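# Fit rubber seal on round window, press window into frame

## Task

The rubber ring has dropped into the frame with the round window sitting over it. Work the ring into the groove that runs around the window's rim, then press the window down into the frame until it sits flush. The pick lying on the bench may be used. The task fails if the window or the pick drops any real distance, or if anything ends up off the table.

## Robot and tools

Robot: two seven-joint Kinova Gen3 arms, left_arm and right_arm, each with a Robotiq 2F-85 two-finger gripper and a wrist camera. The fingers point along the gripper's own +z and open and close along its y. end_effector_position is the spot between the pads when shut; closed fingertips extend about 19 mm past it, open ones about 6 mm.

Frame: the scene frame has its origin at table-top height, midway between the nominal arm bases; +x points out over the table, +z up, and left_arm is on the +y side (image left/right does not follow the arm names). Actual bases: left_arm near (+0.042, +0.387, 0) m, right_arm near (-0.006, -0.296, 0) m. Reported hand poses may be off by a few centimetres, more at long reach.

The 16-number row: every command row holds 16 numbers, each in [-1, 1], always for both arms even if one stays still. Order: left dx, dy, dz, rx, ry, rz, left gripper position, left gripper speed, then the same eight for the right arm. dx, dy, dz, rx, ry, rz are an offset, not a pose: they are measured along scene-frame axes from that arm's Hand target as it was when the action or move began, with 1.0 equal to 0.6 m of travel or 180 degrees of turn. rx, ry, rz form a single rotation vector, applied about the Hand target's position. Sending the same offset twice moves twice. All six zero means hold (re-ask for) the current Hand target. Gripper position is absolute: +1 fully open (85 mm), 0 about 45 mm, -1 fully closed, not linear in between. Gripper speed -1 to +1 runs from about 20 to 150 mm/s; it also sets grip force (slow about 100 N per pad, fast up to about 240 N). Each call must repeat the last position and speed for a gripper that should not change, since 0 is itself a command.

Tools:
- execute_actions(actions, cameras): actions is a list of actions; each action is a table of up to 15 rows (one per 1/30 s step), every row counted from the same start pose; a short table holds its last row. cameras lists names to view (["all"], [] or names); images come by default only when actions is empty.
- move(target, speed, blend, blocking, cameras): target is one 16-number row or a list of up to 15 rows, all offsets from the same starting Hand targets. Straight-line paths, ending together, at most 10 s. speed in m/s, 0.002 to 0.5 (default 0.25), one value or one per target. blend in metres rounds corners between listed targets (0 means stop at each). blocking=false returns after about 0.5 s while the move continues. No obstacle avoidance. Result adds a move: line such as done, off_target, moving, held or fault, plus limits (paced = clipped pose, held = steps withheld).
- wait(seconds): 0 to 10 s, arms keep last command.
- stop(): brakes a running move; fingers continue.
- zoom_image(camera, region): camera is cam_low, cam_left_wrist or cam_right_wrist; region [x0, y0, x1, y1] in pixels of the latest 672x504 image, at most 504 each side.
- clear_fault(arm): left_arm or right_arm, clears a reported torque fault only.
- read_manual(section): licence text only.
- finished_scene(scene): ends the scene (number 1 or 2); the goal must hold with the robot released.

Result fields: end_effector_position (m) and end_effector_quat_wxyz in the scene frame; Hand target is the last commanded pose after clipping, and the next offsets count from it. The gripper often rests short of it; a further command, even all zeros, asks again, otherwise send the gap as an offset. Orientation commands are clipped to within 32 degrees of the current one per step. position_measured_pct is about 50 minus 50 times the finger position number. object_status: 0 moving, 1 blocked while opening, 2 stopped on an object before the target (firm grip), 3 reached target or pads met (empty or soft grip). motor_current_ma near 1000 when gripping, near 0 in air. Flange force is the outside force on the gripper in its own axes, noisy, including held weight; calls that send rows drop it, move or wait restore it. Joint torques and velocities also appear; MOTOR HOT warns at 60 °C, and at 75 °C an OVER-TEMPERATURE FAULT makes that arm sag for 30 s or more.

To grip, close to a position narrower than the object and keep it; to release, open a few millimetres wider than the object.

Avoid: arms are stiff, so a target even millimetres beyond firm contact presses very hard; fast moves hit harder. End a press by commanding back past the gripper. Exceeding joint torque limits (104.5 N m big joints, 51.3 N m wrist joints) or straying 5 degrees stops the arm until clear_fault. Don't let the arms touch or close a gripper on the other arm's fingers; a clearance check may hold such commands. Don't drop or fling parts, slam fixed things, grip hard on parts still resting on something, or push parts off the table. Holding loads or straining toward unreachable poses heats motors. Time passes while you think.

Each tool is called after "Request:" as name(argument=value, ...) on one line, values as JSON.

## Session

Request:
execute_actions(actions=[])

Scene clock: 0.00 s.
left_arm: end_effector_position=(+0.5630, +0.2130, +0.2495) position_measured_pct=0.0 object_status=3 motor_current_ma=0 end_effector_quat_wxyz=(-0.152, +0.904, +0.176, +0.359) | right_arm: end_effector_position=(+0.2341, -0.2216, +0.1690) position_measured_pct=0.0 object_status=3 motor_current_ma=0 end_effector_quat_wxyz=(+0.073, +0.586, +0.807, +0.022)
Joint positions: left_arm=[0.52 0.499 0.236 1.735 -1.114 1.026 0.196] | right_arm=[-0.734 -0.011 0.19 2.397 0.194 0.668 -0.381]
Joint velocities: within noise
Joint torques (N m): no reading
Motor temperatures (°C): left_arm=[33 32 30 29 39 41 35] | right_arm=[35 27 27 30 34 37 37]
Flange force (N): no reading
Hand target: left_arm +0.5630, +0.2130, +0.2495; -0.152, +0.904, +0.176, +0.359 | right_arm +0.2341, -0.2216, +0.1690; +0.073, +0.586, +0.807, +0.022
Tool commands: left_gripper/position=+1.0 left_gripper/speed=+1.0 right_gripper/position=+1.0 right_gripper/speed=+1.0

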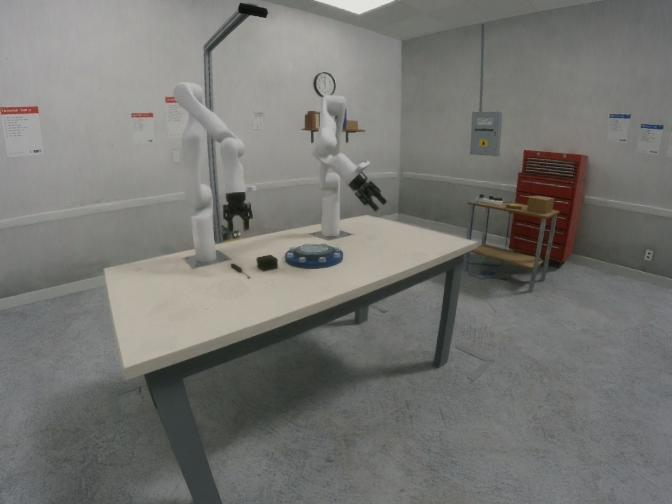

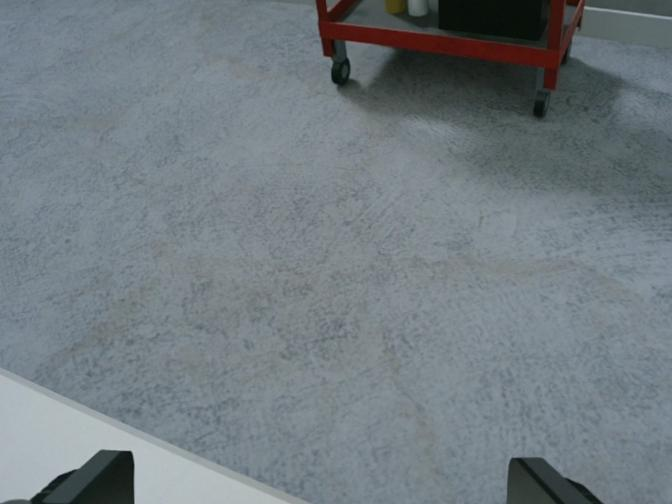

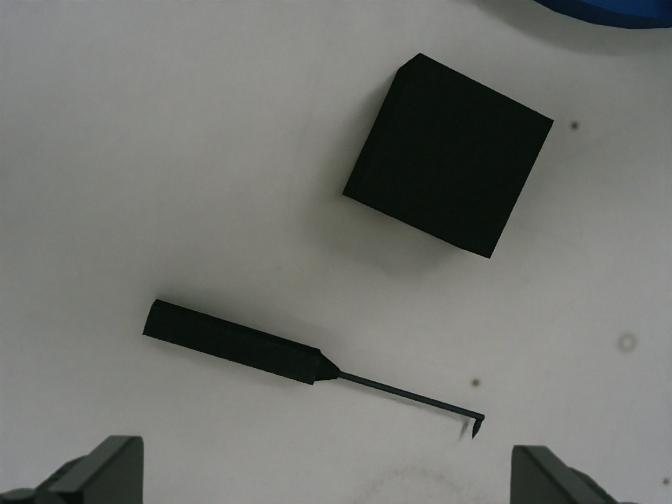

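Request:
zoom_image(camera="cam_low", region=[210, 210, 380, 300])

Scaled by 2.965 from the camera's 672x504 image, which has a finer 960x720 frame.

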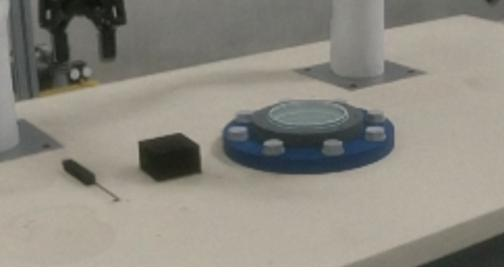

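Request:
move(target=[-0.388,-0.255,0.134,-0.0999,0.236,-0.1156,1,1,0,0,0,0,0,0,1,1], cameras=["all"])

Scene clock: 20.60 s.
left_arm: end_effector_position=(+0.3303, +0.0601, +0.3298) position_measured_pct=0.0 object_status=3 motor_current_ma=0 end_effector_quat_wxyz=(-0.001, +1.000, +0.000, +0.000) | right_arm: end_effector_position=(+0.2341, -0.2216, +0.1690) position_measured_pct=0.0 object_status=3 motor_current_ma=0 end_effector_quat_wxyz=(+0.073, +0.586, +0.807, +0.022)
Joint positions: left_arm=[0.371 0.337 0.623 1.434 -0.197 1.434 -0.585] | right_arm=[-0.734 -0.011 0.19 2.397 0.194 0.668 -0.381]
Joint torques (N m): left_arm=[-0.12 -13.11 1.52 -9.89 -0.1 -0.26 -0.05] | right_arm=[0.96 -5.71 1.08 -6.3 0.39 -0.79 -0.16]
Flange force (N): left_arm=[-3.6 -3.4 2.2] | right_arm=[3.7 -1.0 -4.6]
Hand target: left_arm +0.3302, +0.0600, +0.3298; -0.001, +1.000, +0.000, +0.000 | right_arm +0.2341, -0.2216, +0.1690; +0.073, +0.586, +0.807, +0.022
Off the commanded pose: left_arm 0.000 m, 0 deg | right_arm 0.000 m, 0 deg.
move: done

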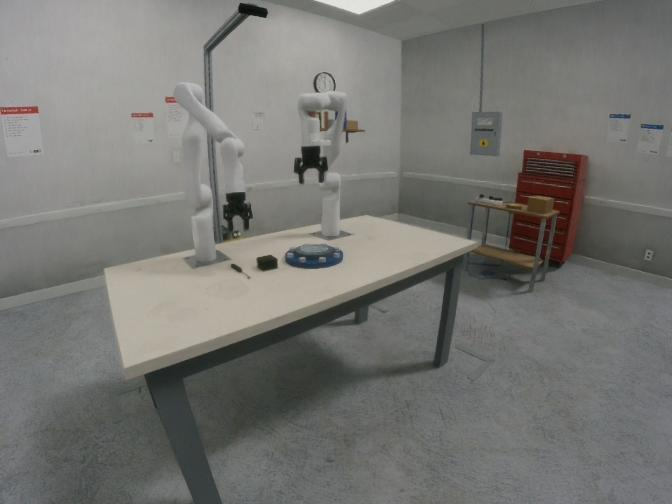

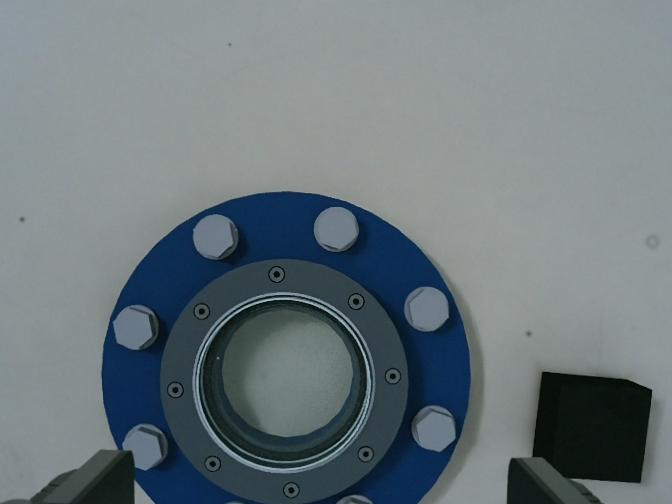

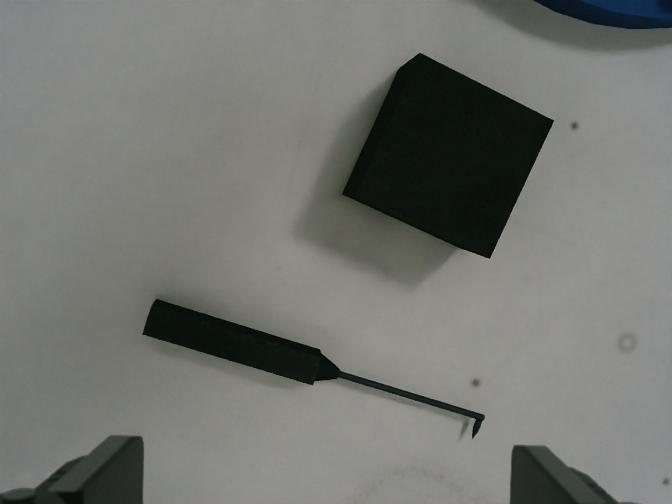

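Request:
move(target=[-0.12,0.05,-0.09,0,0,0,1,1,0,0,0,0,0,0,1,1], cameras=["cam_left_wrist"])

Request:
zoom_image(camera="cam_left_wrist", region=[180, 120, 480, 400])

Scene clock: 26.50 s.
left_arm: end_effector_position=(+0.2583, +0.0900, +0.2759) position_measured_pct=0.0 object_status=3 motor_current_ma=0 end_effector_quat_wxyz=(-0.001, +1.000, +0.000, +0.000) | right_arm: end_effector_position=(+0.2341, -0.2216, +0.1690) position_measured_pct=0.0 object_status=3 motor_current_ma=0 end_effector_quat_wxyz=(+0.073, +0.586, +0.807, +0.022)
Joint positions: left_arm=[0.355 0.197 0.642 1.779 -0.127 1.208 -0.547] | right_arm=[-0.734 -0.011 0.19 2.397 0.194 0.668 -0.381]
Joint torques (N m): left_arm=[-0.07 -9.54 0.93 -9.48 -0.19 -0.13 -0.18] | right_arm=[0.91 -5.81 0.97 -6.3 0.42 -0.81 -0.11]
Flange force (N): left_arm=[-3.5 -3.5 1.7] | right_arm=[3.6 -0.8 -4.4]
Hand target: left_arm +0.2582, +0.0900, +0.2758; -0.001, +1.000, +0.000, +0.000 | right_arm +0.2341, -0.2216, +0.1690; +0.073, +0.586, +0.807, +0.022
Off the commanded pose: left_arm 0.000 m, 0 deg | right_arm 0.000 m, 0 deg.
move: done
Images, in order (width x height): cam_left_wrist 672x504.

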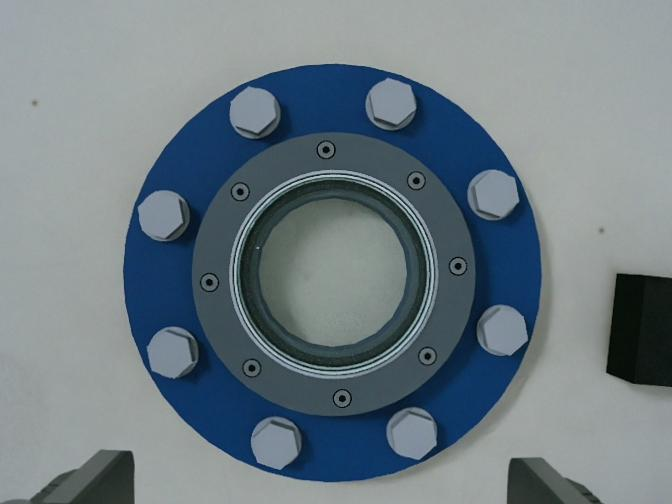

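Scaled by 1.680.

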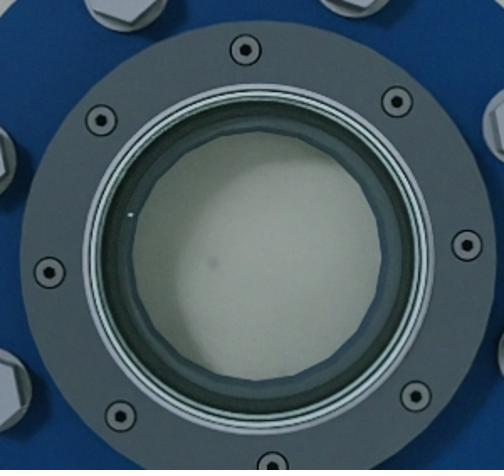

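Request:
move(target=[0,0.1,0.05,0,0,0,1,1,0.11,0.164,-0.027,0.2996,0.0845,-0.0751,1,1], cameras=["cam_right_wrist","cam_left_wrist"])

Request:
zoom_image(camera="cam_right_wrist", region=[180, 100, 480, 350])

Scene clock: 43.23 s.
left_arm: end_effector_position=(+0.2582, +0.1500, +0.3058) position_measured_pct=0.0 object_status=3 motor_current_ma=0 end_effector_quat_wxyz=(-0.001, +1.000, +0.000, +0.000) | right_arm: end_effector_position=(+0.3001, -0.1232, +0.1528) position_measured_pct=0.0 object_status=3 motor_current_ma=0 end_effector_quat_wxyz=(-0.301, +0.640, +0.640, +0.300)
Joint positions: left_arm=[0.21 0.034 0.58 1.828 -0.021 1.286 -0.784] | right_arm=[-0.037 0.537 0.237 2.294 -1.233 1.075 1.228]
Joint torques (N m): left_arm=[-0.05 -7.02 -0.02 -9.79 -0.14 -0.3 -0.14] | right_arm=[1.05 -13.04 0.89 -2.39 -0.48 1.61 -0.11]
Flange force (N): left_arm=[-3.5 -2.6 1.7] | right_arm=[1.4 0.8 2.9]
Hand target: left_arm +0.2582, +0.1500, +0.3058; -0.001, +1.000, +0.000, +0.000 | right_arm +0.3001, -0.1232, +0.1528; -0.301, +0.640, +0.640, +0.300
Off the commanded pose: left_arm 0.000 m, 0 deg | right_arm 0.000 m, 0 deg.
move: done
Images, in order (width x height): cam_left_wrist 672x504, cam_right_wrist 672x504.

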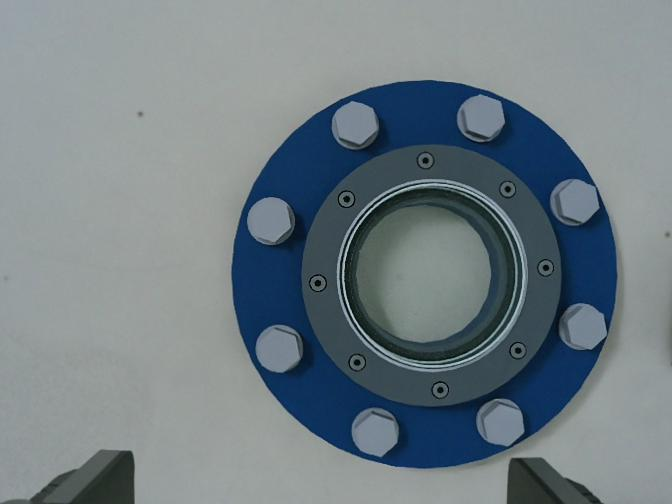

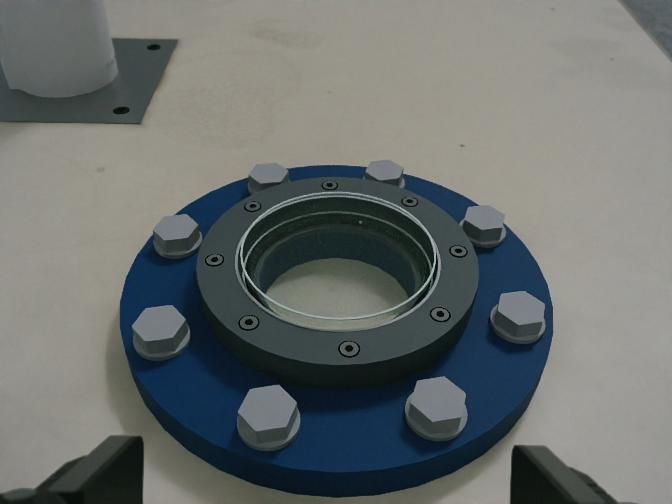

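Scaled by 1.680.

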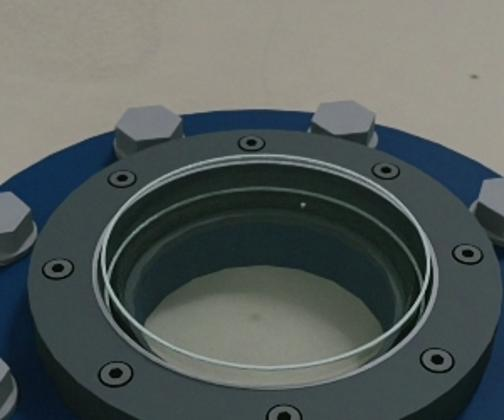

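Request:
zoom_image(camera="cam_right_wrist", region=[225, 170, 345, 270])

Request:
zoom_image(camera="cam_right_wrist", region=[225, 250, 455, 400])

Request:
zoom_image(camera="cam_left_wrist", region=[330, 170, 430, 270])

Scaled by 4.200.

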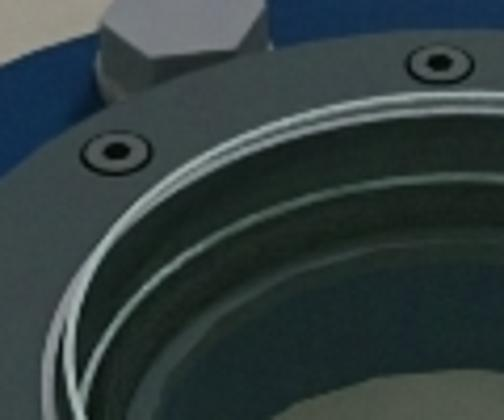

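Scaled by 2.191.

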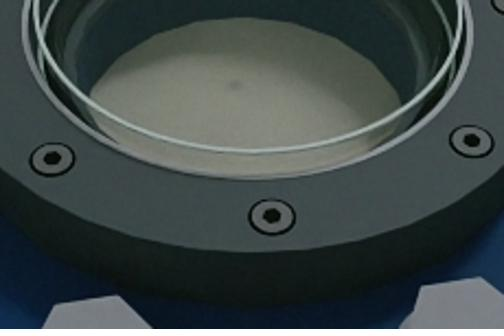

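Scaled by 5.040.

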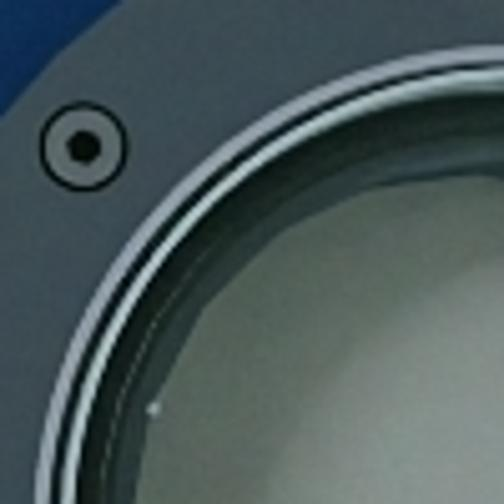

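Request:
move(target=[0,0.1,0.05,0,0,0,1,1,0,0.093,-0.06,0,-0.88,0.456,1,1], cameras=["cam_right_wrist"], speed=0.4)

Request:
zoom_image(camera="cam_right_wrist", region=[150, 100, 510, 350])

Scene clock: 65.63 s.
left_arm: end_effector_position=(+0.2582, +0.2100, +0.3358) position_measured_pct=0.0 object_status=3 motor_current_ma=0 end_effector_quat_wxyz=(-0.001, +1.000, +0.000, +0.000) | right_arm: end_effector_position=(+0.3001, -0.0674, +0.1168) position_measured_pct=0.0 object_status=3 motor_current_ma=0 end_effector_quat_wxyz=(-0.426, +0.552, -0.571, -0.434)
Joint positions: left_arm=[0.108 -0.101 0.448 1.84 0.043 1.393 -1.033] | right_arm=[0.201 1.008 -0.054 2.274 -1.453 1.243 4.823]
Joint torques (N m): left_arm=[-0.05 -5.21 -0.57 -10.07 -0.13 -0.32 -0.09] | right_arm=[0.96 -15.36 -1.07 1.6 0.61 2.31 -0.1]
Flange force (N): left_arm=[-3.7 -1.9 2.3] | right_arm=[-0.7 0.2 4.2]
Hand target: left_arm +0.2582, +0.2100, +0.3358; -0.001, +1.000, +0.000, +0.000 | right_arm +0.3001, -0.0674, +0.1168; -0.426, +0.552, -0.571, -0.434
Off the commanded pose: left_arm 0.000 m, 0 deg | right_arm 0.000 m, 0 deg.
move: done
Images, in order (width x height): cam_right_wrist 672x504.

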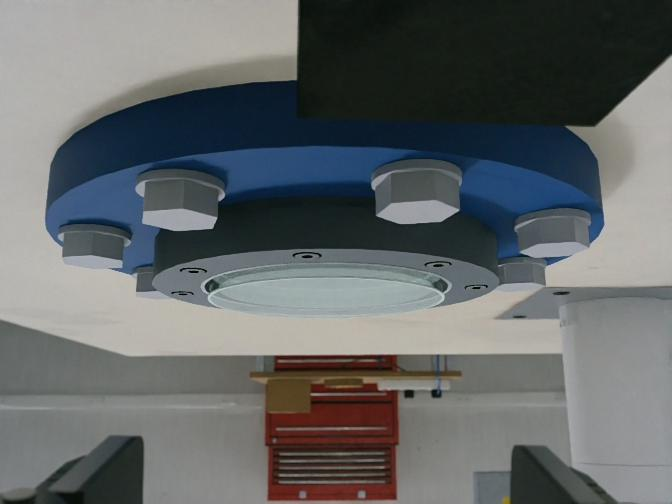

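Scaled by 1.400.

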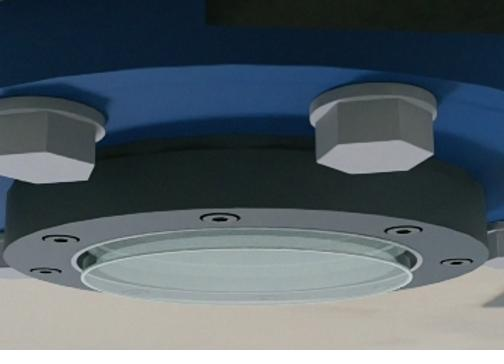

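Request:
zoom_image(camera="cam_right_wrist", region=[190, 230, 340, 340])

Request:
zoom_image(camera="cam_right_wrist", region=[340, 230, 490, 340])

Scaled by 3.360.

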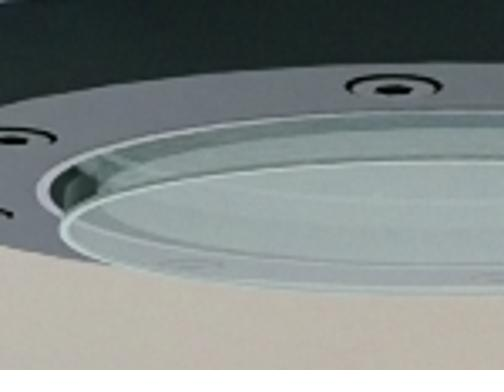

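Scaled by 3.360.

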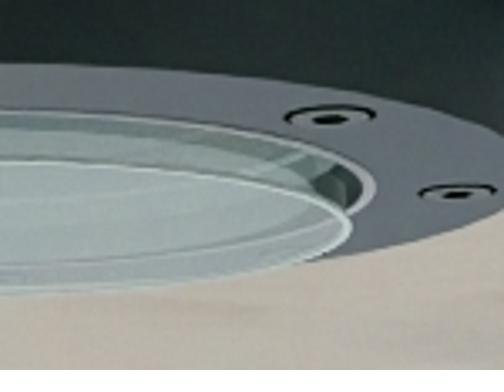

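Request:
move(target=[0.0763,-0.07,-0.3,0,0,0.5,0,0,0.0066,0.132,0.03,-0.4163,0,0,0,0], cameras=["all"])

Request:
zoom_image(camera="cam_low", region=[210, 200, 380, 300])

Scene clock: 113.87 s.
left_arm: end_effector_position=(+0.3040, +0.1680, +0.1559) position_measured_pct=49.8 object_status=3 motor_current_ma=0 end_effector_quat_wxyz=(-0.001, +0.707, +0.707, +0.000) | right_arm: end_effector_position=(+0.3040, +0.0118, +0.1348) position_measured_pct=49.8 object_status=3 motor_current_ma=0 end_effector_quat_wxyz=(-0.002, +0.697, -0.717, +0.002)
Joint positions: left_arm=[0.317 0.299 0.394 2.081 -0.159 0.792 0.798] | right_arm=[-1.208 0.547 0.541 1.819 -0.352 0.869 2.607]
Joint torques (N m): left_arm=[-0.06 -10.8 0.85 -7.45 -0.1 -0.18 -0.09] | right_arm=[0.88 -15.73 3.55 -6.64 0.33 -0.42 -0.06]
Flange force (N): left_arm=[2.4 -3.7 0.0] | right_arm=[-1.4 1.3 0.3]
Hand target: left_arm +0.3040, +0.1680, +0.1558; -0.001, +0.707, +0.707, +0.000 | right_arm +0.3040, +0.0118, +0.1348; -0.002, +0.697, -0.717, +0.002
Off the commanded pose: left_arm 0.000 m, 0 deg | right_arm 0.000 m, 0 deg.
move: done

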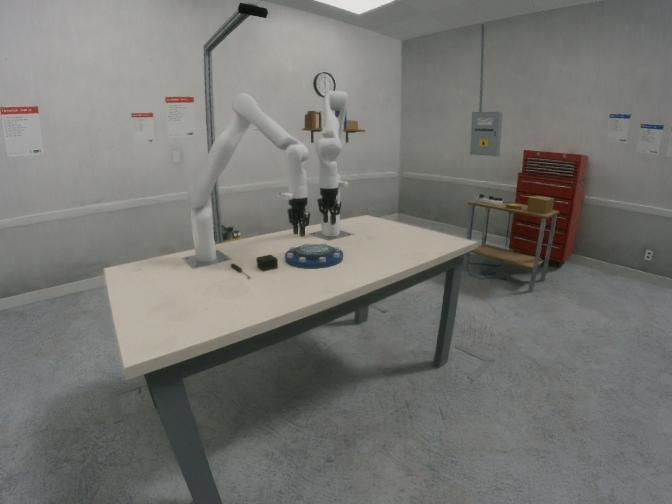

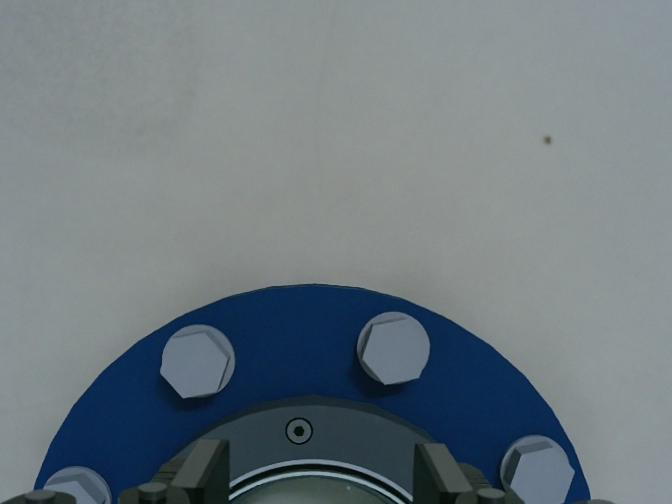

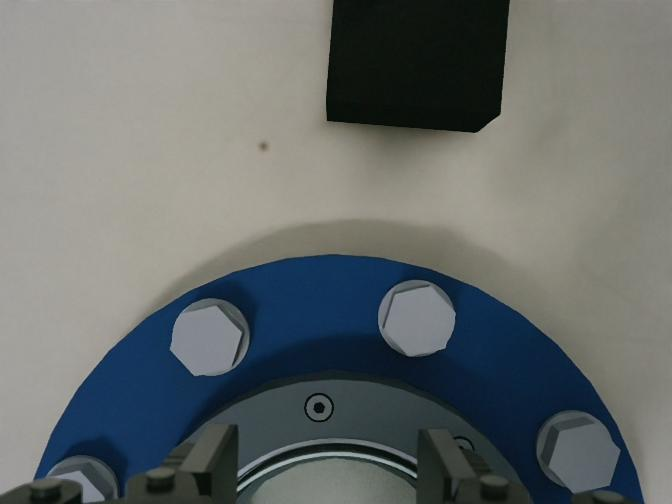

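Scaled by 2.965 from the camera's 672x504 image, which has a finer 960x720 frame.

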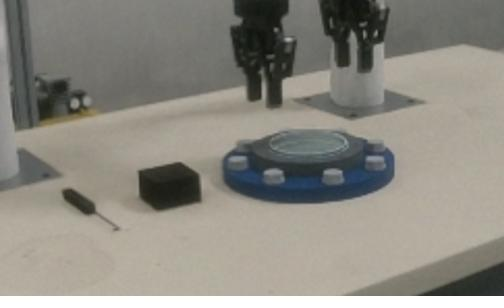

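Request:
move(target=[-0.005,-0.0167,-0.13,0,0,0,0,0,-0.0025,0.0033,-0.095,0,0,0,0,0], cameras=["all"], speed=0.1)

Request:
zoom_image(camera="cam_low", region=[270, 220, 360, 280])

Scene clock: 134.00 s.
left_arm: end_effector_position=(+0.3010, +0.1580, +0.0779) position_measured_pct=49.8 object_status=3 motor_current_ma=0 end_effector_quat_wxyz=(-0.001, +0.707, +0.707, +0.000) | right_arm: end_effector_position=(+0.3025, +0.0138, +0.0778) position_measured_pct=49.8 object_status=3 motor_current_ma=0 end_effector_quat_wxyz=(-0.002, +0.697, -0.717, +0.002)
Joint positions: left_arm=[0.425 0.481 0.314 2.164 -0.283 0.536 0.941] | right_arm=[-1.167 0.645 0.478 1.875 -0.426 0.718 2.663]
Joint torques (N m): left_arm=[-0.17 -12.96 1.22 -5.55 0.07 -0.18 -0.08] | right_arm=[0.98 -16.53 3.64 -5.23 0.23 -0.61 -0.12]
Flange force (N): left_arm=[1.8 -3.1 0.5] | right_arm=[-2.4 0.5 -0.6]
Hand target: left_arm +0.3010, +0.1580, +0.0778; -0.001, +0.707, +0.707, +0.000 | right_arm +0.3025, +0.0138, +0.0778; -0.002, +0.697, -0.717, +0.002
Off the commanded pose: left_arm 0.000 m, 0 deg | right_arm 0.000 m, 0 deg.
move: done

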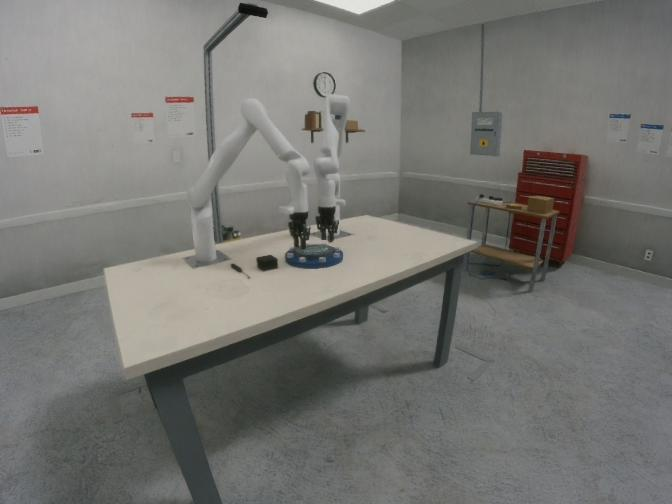

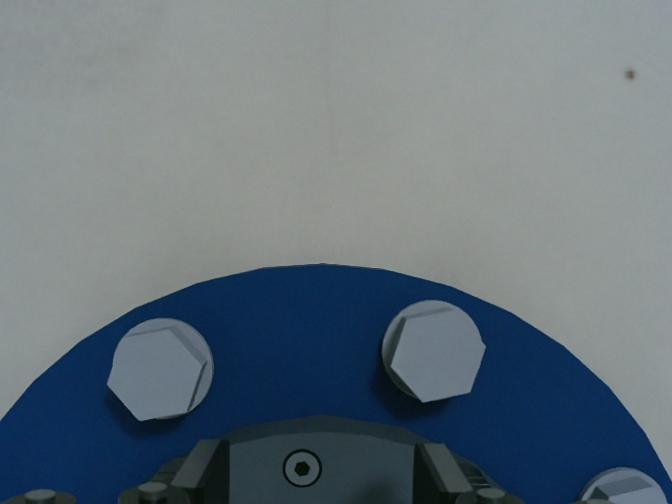

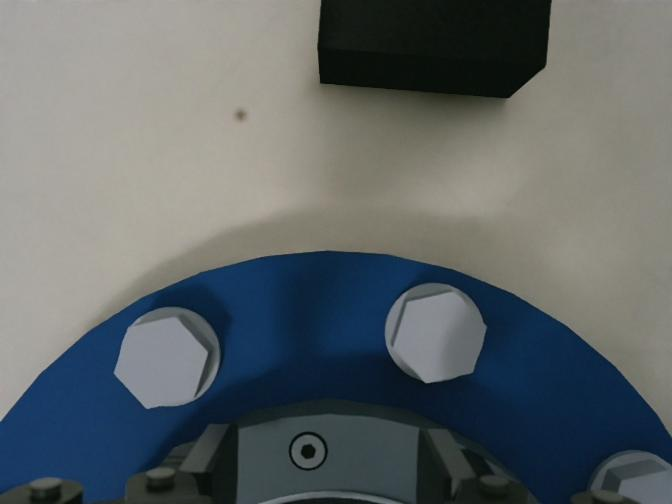

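Scaled by 5.600 from the camera's 672x504 image, which has a finer 960x720 frame.

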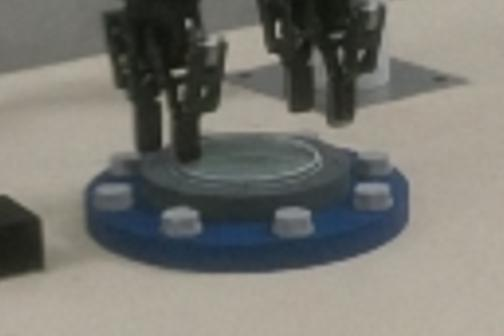

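Request:
move(target=[0,0,-0.03,0,0,0,0,0,0,0,-0.03,0,0,0.0089,0,0], speed=0.03)

Request:
move(target=[0,0,-0.005,0,0,0,0,0,0,0,-0.005,0,0,0,0,0], speed=0.02)

Scene clock: 141.33 s.
left_arm: end_effector_position=(+0.3010, +0.1580, +0.0599) position_measured_pct=49.8 object_status=3 motor_current_ma=0 end_effector_quat_wxyz=(-0.001, +0.707, +0.707, +0.000) | right_arm: end_effector_position=(+0.3025, +0.0138, +0.0598) position_measured_pct=49.8 object_status=3 motor_current_ma=0 end_effector_quat_wxyz=(-0.002, +0.707, -0.707, +0.002)
Joint positions: left_arm=[0.45 0.525 0.283 2.179 -0.31 0.476 0.965] | right_arm=[-1.145 0.677 0.447 1.888 -0.442 0.67 2.703]
Joint torques (N m): left_arm=[0.12 -13.08 0.77 -4.93 -0.06 -0.46 -0.12] | right_arm=[0.89 -9.99 2.25 -4.71 -0.16 -2.55 -0.33]
Flange force (N): left_arm=[2.0 -2.0 -2.8] | right_arm=[2.2 3.9 -20.5]
Hand target: left_arm +0.3010, +0.1580, +0.0598; -0.001, +0.707, +0.707, +0.000 | right_arm +0.3025, +0.0138, +0.0598; -0.002, +0.707, -0.707, +0.002
Off the commanded pose: left_arm 0.000 m, 0 deg | right_arm 0.000 m, 0 deg.
move: done

Scene clock: 142.03 s.
left_arm: end_effector_position=(+0.3010, +0.1580, +0.0570) position_measured_pct=49.8 object_status=3 motor_current_ma=0 end_effector_quat_wxyz=(-0.001, +0.707, +0.707, +0.000) | right_arm: end_effector_position=(+0.3026, +0.0138, +0.0570) position_measured_pct=49.8 object_status=3 motor_current_ma=0 end_effector_quat_wxyz=(-0.003, +0.707, -0.707, +0.002)
Joint positions: left_arm=[0.454 0.532 0.278 2.181 -0.314 0.466 0.969] | right_arm=[-1.142 0.682 0.443 1.89 -0.446 0.663 2.706]
Joint torques (N m): left_arm=[-0.19 1.52 -1.15 -5.48 -0.94 -4.5 0.2] | right_arm=[-0.13 41 -7.17 -5.62 -3.55 -19.11 -1.05]
Flange force (N): left_arm=[10.2 -11.6 -56.8] | right_arm=[36.9 31.6 -174.2]
Hand target: left_arm +0.3010, +0.1580, +0.0568; -0.001, +0.707, +0.707, +0.000 | right_arm +0.3025, +0.0138, +0.0568; -0.002, +0.707, -0.707, +0.002
Off the commanded pose: left_arm 0.000 m, 0 deg | right_arm 0.000 m, 0 deg.
move: done

Request:
move(target=[0,0,0.0033,0,0,0,0,0,0,0,0.0068,0,0,0,0,0], speed=0.05)

Scene clock: 146.33 s.
left_arm: end_effector_position=(+0.3010, +0.1580, +0.0588) position_measured_pct=49.8 object_status=3 motor_current_ma=0 end_effector_quat_wxyz=(-0.001, +0.707, +0.707, +0.000) | right_arm: end_effector_position=(+0.3025, +0.0137, +0.0607) position_measured_pct=49.8 object_status=3 motor_current_ma=0 end_effector_quat_wxyz=(-0.002, +0.707, -0.707, +0.002)
Joint positions: left_arm=[0.451 0.527 0.282 2.18 -0.311 0.473 0.967] | right_arm=[-1.146 0.675 0.448 1.887 -0.441 0.673 2.702]
Joint velocities: left_arm=[within noise] | right_arm=[-0.001 -0.006 0 -0.001 -0.002 0.001 -0.001]
Joint torques (N m): left_arm=[-0.13 -13.13 1.02 -4.89 -0.2 -0.3 -0.12] | right_arm=[0.97 -16.99 3.41 -4.95 0.28 -0.45 -0.09]
Flange force (N): left_arm=[1.5 -2.8 -1.6] | right_arm=[-2.3 0.6 0.0]
Hand target: left_arm +0.3010, +0.1580, +0.0588; -0.001, +0.707, +0.707, +0.000 | right_arm +0.3025, +0.0138, +0.0608; -0.002, +0.707, -0.707, +0.002
Off the commanded pose: left_arm 0.000 m, 0 deg | right_arm 0.000 m, 0 deg.
move: done

Request:
move(target=[0,-0.015,0,0,0,0,0,0,0,0.0145,0,0,0,0,0,0], speed=0.03)

Request:
move(target=[0,-0.0025,0,0,0,0,0,0,0,0.0025,0,0,0,0,0,0], speed=0.02, cameras=["cam_low"])

Request:
zoom_image(camera="cam_low", region=[270, 220, 360, 280])

Scene clock: 152.07 s.
left_arm: end_effector_position=(+0.3010, +0.1490, +0.0588) position_measured_pct=49.8 object_status=3 motor_current_ma=0 end_effector_quat_wxyz=(-0.001, +0.707, +0.707, +0.000) | right_arm: end_effector_position=(+0.3025, +0.0225, +0.0608) position_measured_pct=49.8 object_status=3 motor_current_ma=0 end_effector_quat_wxyz=(-0.002, +0.707, -0.707, +0.002)
Joint positions: left_arm=[0.473 0.535 0.281 2.161 -0.308 0.484 0.983] | right_arm=[-1.158 0.685 0.45 1.866 -0.441 0.686 2.686]
Joint torques (N m): left_arm=[-0.24 -13.4 1.09 -4.93 -0.07 -0.21 -0.1] | right_arm=[1.05 -17.01 3.65 -5.17 0.29 -0.56 -0.02]
Flange force (N): left_arm=[1.4 -2.9 -0.8] | right_arm=[-2.1 1.3 -0.5]
Hand target: left_arm +0.3010, +0.1490, +0.0588; -0.001, +0.707, +0.707, +0.000 | right_arm +0.3025, +0.0225, +0.0608; -0.002, +0.707, -0.707, +0.002
Off the commanded pose: left_arm 0.000 m, 0 deg | right_arm 0.000 m, 0 deg.
move: done

Scene clock: 152.77 s.
left_arm: end_effector_position=(+0.3010, +0.1475, +0.0588) position_measured_pct=49.8 object_status=3 motor_current_ma=0 end_effector_quat_wxyz=(-0.001, +0.707, +0.707, +0.000) | right_arm: end_effector_position=(+0.3025, +0.0240, +0.0608) position_measured_pct=49.8 object_status=3 motor_current_ma=0 end_effector_quat_wxyz=(-0.002, +0.707, -0.707, +0.002)
Joint positions: left_arm=[0.476 0.537 0.281 2.158 -0.308 0.486 0.985] | right_arm=[-1.16 0.686 0.45 1.862 -0.441 0.688 2.683]
Joint torques (N m): left_arm=[-0.08 -13.27 1.13 -5.01 -0.12 -0.22 -0.13] | right_arm=[0.91 -17.13 3.64 -5.05 0.29 -0.54 -0.12]
Flange force (N): left_arm=[2.0 -3.0 -1.4] | right_arm=[-2.1 0.5 -0.1]
Hand target: left_arm +0.3010, +0.1475, +0.0588; -0.001, +0.707, +0.707, +0.000 | right_arm +0.3025, +0.0240, +0.0608; -0.002, +0.707, -0.707, +0.002
Off the commanded pose: left_arm 0.000 m, 0 deg | right_arm 0.000 m, 0 deg.
move: done
Images, in order (width x height): cam_low 672x504.

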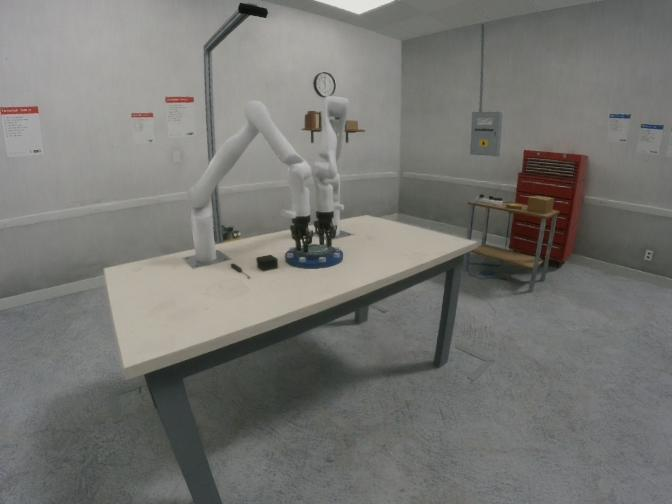

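Scaled by 5.600 from the camera's 672x504 image, which has a finer 960x720 frame.

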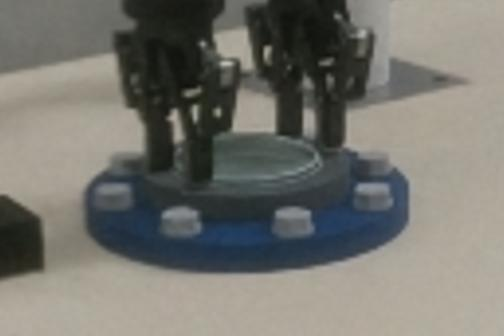

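Request:
move(target=[0,-0.0017,0,0,0,0,0,0,0,0.0017,0,0,0,0,0,0], speed=0.02)

Request:
move(target=[0,-0.0008,0,0,0,0,0,0,0,0.0008,0,0,0,0,0,0], speed=0.02)

Request:
move(target=[0,-0.0008,0,0,0,0,0,0,0,0.0008,0,0,0,0,0,0], speed=0.02)

Scene clock: 157.83 s.
left_arm: end_effector_position=(+0.3010, +0.1465, +0.0588) position_measured_pct=49.8 object_status=3 motor_current_ma=0 end_effector_quat_wxyz=(-0.001, +0.707, +0.707, +0.000) | right_arm: end_effector_position=(+0.3025, +0.0250, +0.0608) position_measured_pct=49.8 object_status=3 motor_current_ma=0 end_effector_quat_wxyz=(-0.002, +0.707, -0.707, +0.002)
Joint positions: left_arm=[0.479 0.537 0.281 2.155 -0.308 0.487 0.987] | right_arm=[-1.161 0.688 0.45 1.86 -0.441 0.689 2.681]
Joint torques (N m): left_arm=[0.1 -13.31 1.43 -5.24 -0.03 -0.35 -0.14] | right_arm=[0.86 -17.33 3.6 -5.28 0.11 -0.75 -0.13]
Flange force (N): left_arm=[2.7 -3.1 -1.2] | right_arm=[-2.0 0.4 -0.4]
Hand target: left_arm +0.3010, +0.1465, +0.0588; -0.001, +0.707, +0.707, +0.000 | right_arm +0.3025, +0.0250, +0.0608; -0.002, +0.707, -0.707, +0.002
Off the commanded pose: left_arm 0.000 m, 0 deg | right_arm 0.000 m, 0 deg.
move: done

Scene clock: 158.53 s.
left_arm: end_effector_position=(+0.3010, +0.1460, +0.0588) position_measured_pct=49.8 object_status=3 motor_current_ma=0 end_effector_quat_wxyz=(-0.001, +0.707, +0.707, +0.000) | right_arm: end_effector_position=(+0.3025, +0.0255, +0.0608) position_measured_pct=49.8 object_status=3 motor_current_ma=0 end_effector_quat_wxyz=(-0.002, +0.707, -0.707, +0.002)
Joint positions: left_arm=[0.48 0.538 0.281 2.154 -0.307 0.488 0.988] | right_arm=[-1.162 0.688 0.451 1.858 -0.441 0.69 2.68]
Joint torques (N m): left_arm=[0.74 -13.33 2.08 -5.5 0.13 -0.68 -0.21] | right_arm=[0.5 -17.68 3.32 -6.24 -0.1 -1.13 -0.15]
Flange force (N): left_arm=[4.2 -2.3 -1.5] | right_arm=[0.0 1.1 -0.4]
Hand target: left_arm +0.3010, +0.1460, +0.0588; -0.001, +0.707, +0.707, +0.000 | right_arm +0.3025, +0.0255, +0.0608; -0.002, +0.707, -0.707, +0.002
Off the commanded pose: left_arm 0.000 m, 0 deg | right_arm 0.000 m, 0 deg.
move: done

Scene clock: 159.23 s.
left_arm: end_effector_position=(+0.3010, +0.1455, +0.0588) position_measured_pct=49.8 object_status=3 motor_current_ma=0 end_effector_quat_wxyz=(-0.001, +0.707, +0.707, +0.000) | right_arm: end_effector_position=(+0.3025, +0.0260, +0.0608) position_measured_pct=49.8 object_status=3 motor_current_ma=0 end_effector_quat_wxyz=(-0.002, +0.707, -0.707, +0.002)
Joint positions: left_arm=[0.481 0.538 0.281 2.153 -0.307 0.488 0.989] | right_arm=[-1.163 0.689 0.451 1.857 -0.441 0.691 2.68]
Joint torques (N m): left_arm=[1.61 -13.41 3.13 -6.18 0.4 -1.23 -0.26] | right_arm=[-0.03 -18.22 2.85 -7.5 -0.51 -1.69 -0.11]
Flange force (N): left_arm=[7.0 -1.8 -1.6] | right_arm=[2.2 1.7 -0.8]
Hand target: left_arm +0.3010, +0.1455, +0.0588; -0.001, +0.707, +0.707, +0.000 | right_arm +0.3025, +0.0260, +0.0608; -0.002, +0.707, -0.707, +0.002
Off the commanded pose: left_arm 0.000 m, 0 deg | right_arm 0.000 m, 0 deg.
move: done

Request:
move(target=[0,-0.0025,0,0,0,0,0,0,0,0.0025,0,0,0,0,0,0], speed=0.02)

Request:
move(target=[0,0,0.01,0,0,0,0,0,0,0,0.01,0,0,0,0,0], speed=0.02, cameras=["cam_low"])

Request:
zoom_image(camera="cam_low", region=[270, 220, 360, 280])

Scene clock: 165.50 s.
left_arm: end_effector_position=(+0.3010, +0.1441, +0.0588) position_measured_pct=49.8 object_status=3 motor_current_ma=0 end_effector_quat_wxyz=(-0.001, +0.707, +0.707, +0.000) | right_arm: end_effector_position=(+0.3026, +0.0274, +0.0608) position_measured_pct=49.8 object_status=3 motor_current_ma=0 end_effector_quat_wxyz=(-0.002, +0.707, -0.707, +0.002)
Joint positions: left_arm=[0.484 0.54 0.281 2.15 -0.307 0.49 0.991] | right_arm=[-1.165 0.69 0.451 1.853 -0.441 0.693 2.677]
Joint torques (N m): left_arm=[5.14 -13.62 7.54 -9.29 1.51 -3.93 -0.48] | right_arm=[-2.89 -19.92 0.3 -12.75 -2.48 -4.08 -0.31]
Flange force (N): left_arm=[18.1 0.0 -3.2] | right_arm=[13.6 3.0 -3.3]
Hand target: left_arm +0.3010, +0.1440, +0.0588; -0.001, +0.707, +0.707, +0.000 | right_arm +0.3025, +0.0275, +0.0608; -0.002, +0.707, -0.707, +0.002
Off the commanded pose: left_arm 0.000 m, 0 deg | right_arm 0.000 m, 0 deg.
move: done

Scene clock: 166.27 s.
left_arm: end_effector_position=(+0.3010, +0.1440, +0.0648) position_measured_pct=49.8 object_status=3 motor_current_ma=0 end_effector_quat_wxyz=(-0.001, +0.707, +0.707, +0.000) | right_arm: end_effector_position=(+0.3025, +0.0275, +0.0668) position_measured_pct=49.8 object_status=3 motor_current_ma=0 end_effector_quat_wxyz=(-0.002, +0.707, -0.707, +0.002)
Joint positions: left_arm=[0.477 0.525 0.291 2.146 -0.299 0.51 0.984] | right_arm=[-1.17 0.68 0.459 1.849 -0.434 0.708 2.671]
Joint torques (N m): left_arm=[4.92 -14.15 7.09 -9.47 1.47 -3.26 -0.37] | right_arm=[-2.64 -21.25 0.87 -12.9 -2.29 -3.85 -0.27]
Flange force (N): left_arm=[18.1 -0.4 0.0] | right_arm=[12.1 2.6 0.9]
Hand target: left_arm +0.3010, +0.1440, +0.0648; -0.001, +0.707, +0.707, +0.000 | right_arm +0.3025, +0.0275, +0.0668; -0.002, +0.707, -0.707, +0.002
Off the commanded pose: left_arm 0.000 m, 0 deg | right_arm 0.000 m, 0 deg.
move: done
Images, in order (width x height): cam_low 672x504.

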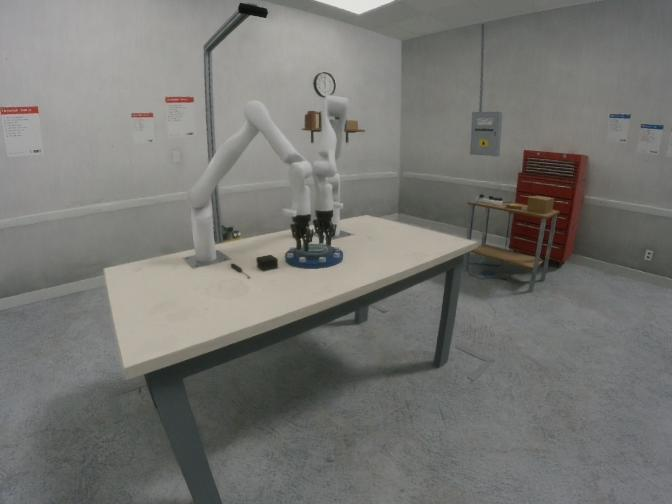

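Scaled by 5.600 from the camera's 672x504 image, which has a finer 960x720 frame.

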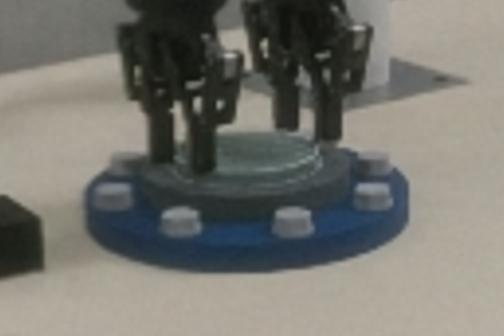

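Request:
move(target=[0,-0.0005,0,0,0,0,0,0,0,0.001,0,0,0,0,0,0], speed=0.02)

Request:
move(target=[0,0,0.08,0,0,0,0,0,0,0,0.08,0,0,0,0,0], speed=0.04, cameras=["cam_low"])

Request:
zoom_image(camera="cam_low", region=[270, 200, 360, 280])

Scene clock: 175.50 s.
left_arm: end_effector_position=(+0.3010, +0.1437, +0.0648) position_measured_pct=49.8 object_status=3 motor_current_ma=0 end_effector_quat_wxyz=(-0.001, +0.707, +0.707, +0.000) | right_arm: end_effector_position=(+0.3026, +0.0280, +0.0668) position_measured_pct=49.8 object_status=3 motor_current_ma=0 end_effector_quat_wxyz=(-0.002, +0.707, -0.707, +0.002)
Joint positions: left_arm=[0.477 0.525 0.291 2.145 -0.298 0.51 0.985] | right_arm=[-1.171 0.68 0.459 1.848 -0.434 0.709 2.67]
Joint torques (N m): left_arm=[5.58 -14.81 8.11 -10.59 1.71 -4.38 -0.44] | right_arm=[-4.16 -22.44 -0.41 -15.38 -3.33 -4.88 -0.28]
Flange force (N): left_arm=[19.9 0.1 0.1] | right_arm=[17.2 2.7 0.6]
Hand target: left_arm +0.3010, +0.1437, +0.0648; -0.001, +0.707, +0.707, +0.000 | right_arm +0.3025, +0.0281, +0.0668; -0.002, +0.707, -0.707, +0.002
Off the commanded pose: left_arm 0.000 m, 0 deg | right_arm 0.000 m, 0 deg.
move: done

Scene clock: 177.07 s.
left_arm: end_effector_position=(+0.3010, +0.1437, +0.1128) position_measured_pct=49.8 object_status=3 motor_current_ma=0 end_effector_quat_wxyz=(-0.001, +0.707, +0.707, +0.000) | right_arm: end_effector_position=(+0.3025, +0.0281, +0.1148) position_measured_pct=49.8 object_status=3 motor_current_ma=0 end_effector_quat_wxyz=(-0.002, +0.707, -0.707, +0.002)
Joint positions: left_arm=[0.422 0.416 0.356 2.098 -0.229 0.666 0.923] | right_arm=[-1.209 0.597 0.514 1.805 -0.376 0.833 2.622]
Joint torques (N m): left_arm=[0.03 -12.38 1.15 -6.65 -0.06 -0.18 -0.19] | right_arm=[0.98 -16.5 3.56 -6.08 0.34 -0.55 -0.06]
Flange force (N): left_arm=[2.7 -3.5 0.0] | right_arm=[-2.4 0.6 -0.4]
Hand target: left_arm +0.3010, +0.1437, +0.1128; -0.001, +0.707, +0.707, +0.000 | right_arm +0.3025, +0.0281, +0.1148; -0.002, +0.707, -0.707, +0.002
Off the commanded pose: left_arm 0.000 m, 0 deg | right_arm 0.000 m, 0 deg.
move: done
Images, in order (width x height): cam_low 672x504.

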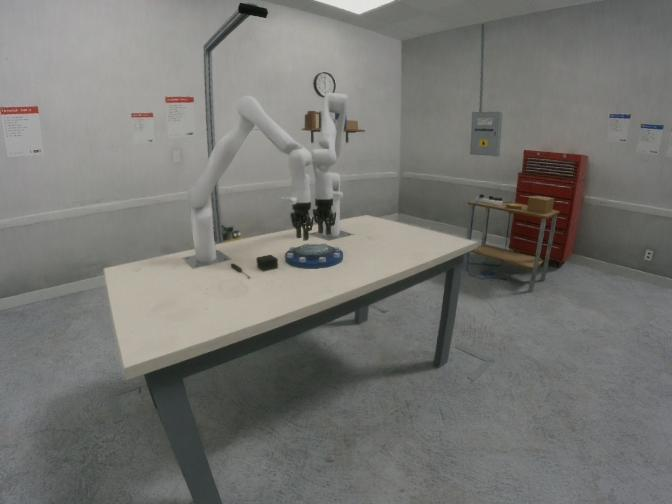

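Scaled by 5.600 from the camera's 672x504 image, which has a finer 960x720 frame.

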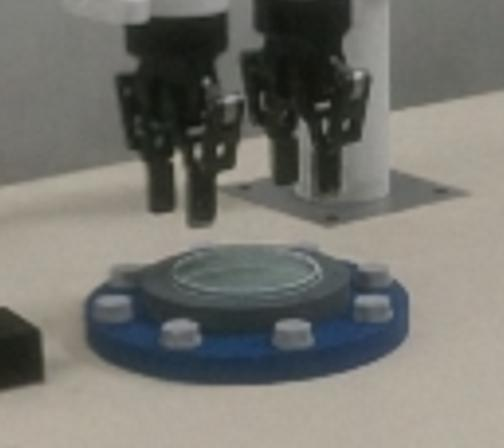

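Request:
move(target=[-0.08,0.1,0.25,0,0,0,0,0,0,-0.15,0.02,0.3,0,0,0,0], cameras=["cam_right_wrist"])

Request:
zoom_image(camera="cam_right_wrist", region=[150, 300, 500, 504])

Scene clock: 191.10 s.
left_arm: end_effector_position=(+0.2530, +0.2037, +0.2628) position_measured_pct=49.8 object_status=3 motor_current_ma=0 end_effector_quat_wxyz=(-0.001, +0.707, +0.707, +0.000) | right_arm: end_effector_position=(+0.3025, -0.0619, +0.1269) position_measured_pct=49.8 object_status=3 motor_current_ma=0 end_effector_quat_wxyz=(-0.323, +0.629, -0.631, -0.319)
Joint positions: left_arm=[0.244 -0.031 0.382 2.03 0.013 1.142 0.612] | right_arm=[0.045 0.649 -0.083 2.326 -1.47 0.898 4.503]
Joint torques (N m): left_arm=[-0.05 -6.18 -0.29 -9.26 -0.13 -0.22 -0.14] | right_arm=[0.77 -13.8 -0.41 -1.45 -0.22 1.81 -0.22]
Flange force (N): left_arm=[1.8 -3.6 1.3] | right_arm=[-0.3 0.6 3.6]
Hand target: left_arm +0.2530, +0.2037, +0.2628; -0.001, +0.707, +0.707, +0.000 | right_arm +0.3025, -0.0619, +0.1268; -0.323, +0.629, -0.631, -0.319
Off the commanded pose: left_arm 0.000 m, 0 deg | right_arm 0.000 m, 0 deg.
move: done
Images, in order (width x height): cam_right_wrist 672x504.

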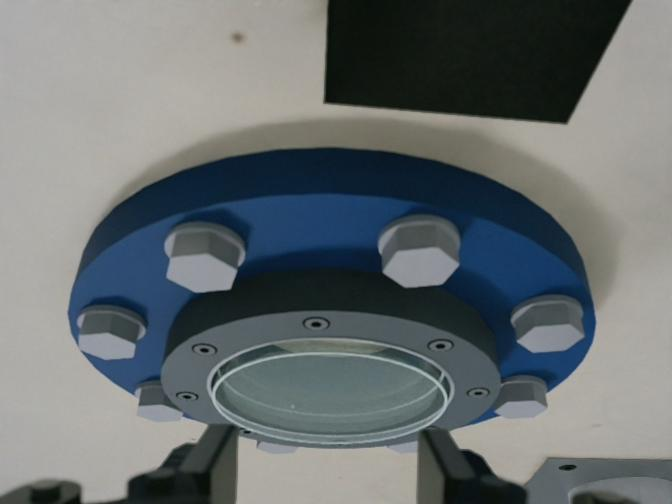

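Scaled by 1.440.

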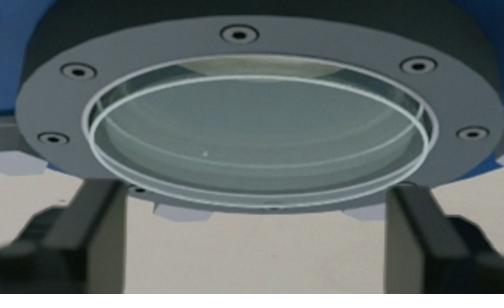

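Request:
move(target=[[0.08,-0.0928,-0.27,0,0,0,0,0,0,0.1425,-0.0613,-0.3,0,0,0,0],[0.08,-0.0928,-0.3407,0,0,0,0,0,0,0.1425,-0.1105,-0.3,0,0,0,0]], speed=[0.2,0.03])

Request:
move(target=[0,-0.0072,0,0,0,0,0,0,0,0.0075,0,0,0,0,0,0], speed=0.02)

Scene clock: 203.37 s.
left_arm: end_effector_position=(+0.3010, +0.1480, +0.0584) position_measured_pct=49.8 object_status=3 motor_current_ma=0 end_effector_quat_wxyz=(-0.001, +0.707, +0.707, +0.000) | right_arm: end_effector_position=(+0.3025, +0.0236, +0.0606) position_measured_pct=49.8 object_status=3 motor_current_ma=0 end_effector_quat_wxyz=(-0.002, +0.707, -0.707, +0.002)
Joint positions: left_arm=[0.474 0.537 0.283 2.159 -0.311 0.484 0.987] | right_arm=[-1.182 0.694 0.486 1.864 -0.477 0.695 2.717]
Joint torques (N m): left_arm=[-0.16 -13.62 1.34 -5.01 -0.11 -0.14 -0.09] | right_arm=[0.98 -17.19 3.9 -4.97 0.33 -0.58 -0.11]
Flange force (N): left_arm=[1.7 -2.9 0.2] | right_arm=[-2.4 0.4 0.1]
Hand target: left_arm +0.3010, +0.1480, +0.0584; -0.001, +0.707, +0.707, +0.000 | right_arm +0.3025, +0.0236, +0.0605; -0.002, +0.707, -0.707, +0.002
Off the commanded pose: left_arm 0.000 m, 0 deg | right_arm 0.000 m, 0 deg.
move: done

Scene clock: 204.10 s.
left_arm: end_effector_position=(+0.3011, +0.1439, +0.0584) position_measured_pct=49.8 object_status=3 motor_current_ma=0 end_effector_quat_wxyz=(-0.001, +0.707, +0.707, +0.000) | right_arm: end_effector_position=(+0.3026, +0.0279, +0.0605) position_measured_pct=49.8 object_status=3 motor_current_ma=0 end_effector_quat_wxyz=(-0.002, +0.707, -0.707, +0.002)
Joint positions: left_arm=[0.484 0.541 0.283 2.15 -0.31 0.49 0.995] | right_arm=[-1.188 0.7 0.487 1.853 -0.477 0.702 2.708]
Joint torques (N m): left_arm=[6.86 -13.72 9.28 -10.56 1.86 -4.9 -0.54] | right_arm=[-4.7 -19.34 -1.41 -15.15 -3.77 -5.32 -0.48]
Flange force (N): left_arm=[23.6 1.1 -3.9] | right_arm=[20.6 3.6 -8.4]
Hand target: left_arm +0.3010, +0.1437, +0.0584; -0.001, +0.707, +0.707, +0.000 | right_arm +0.3025, +0.0281, +0.0605; -0.002, +0.707, -0.707, +0.002
Off the commanded pose: left_arm 0.000 m, 0 deg | right_arm 0.000 m, 0 deg.
move: done


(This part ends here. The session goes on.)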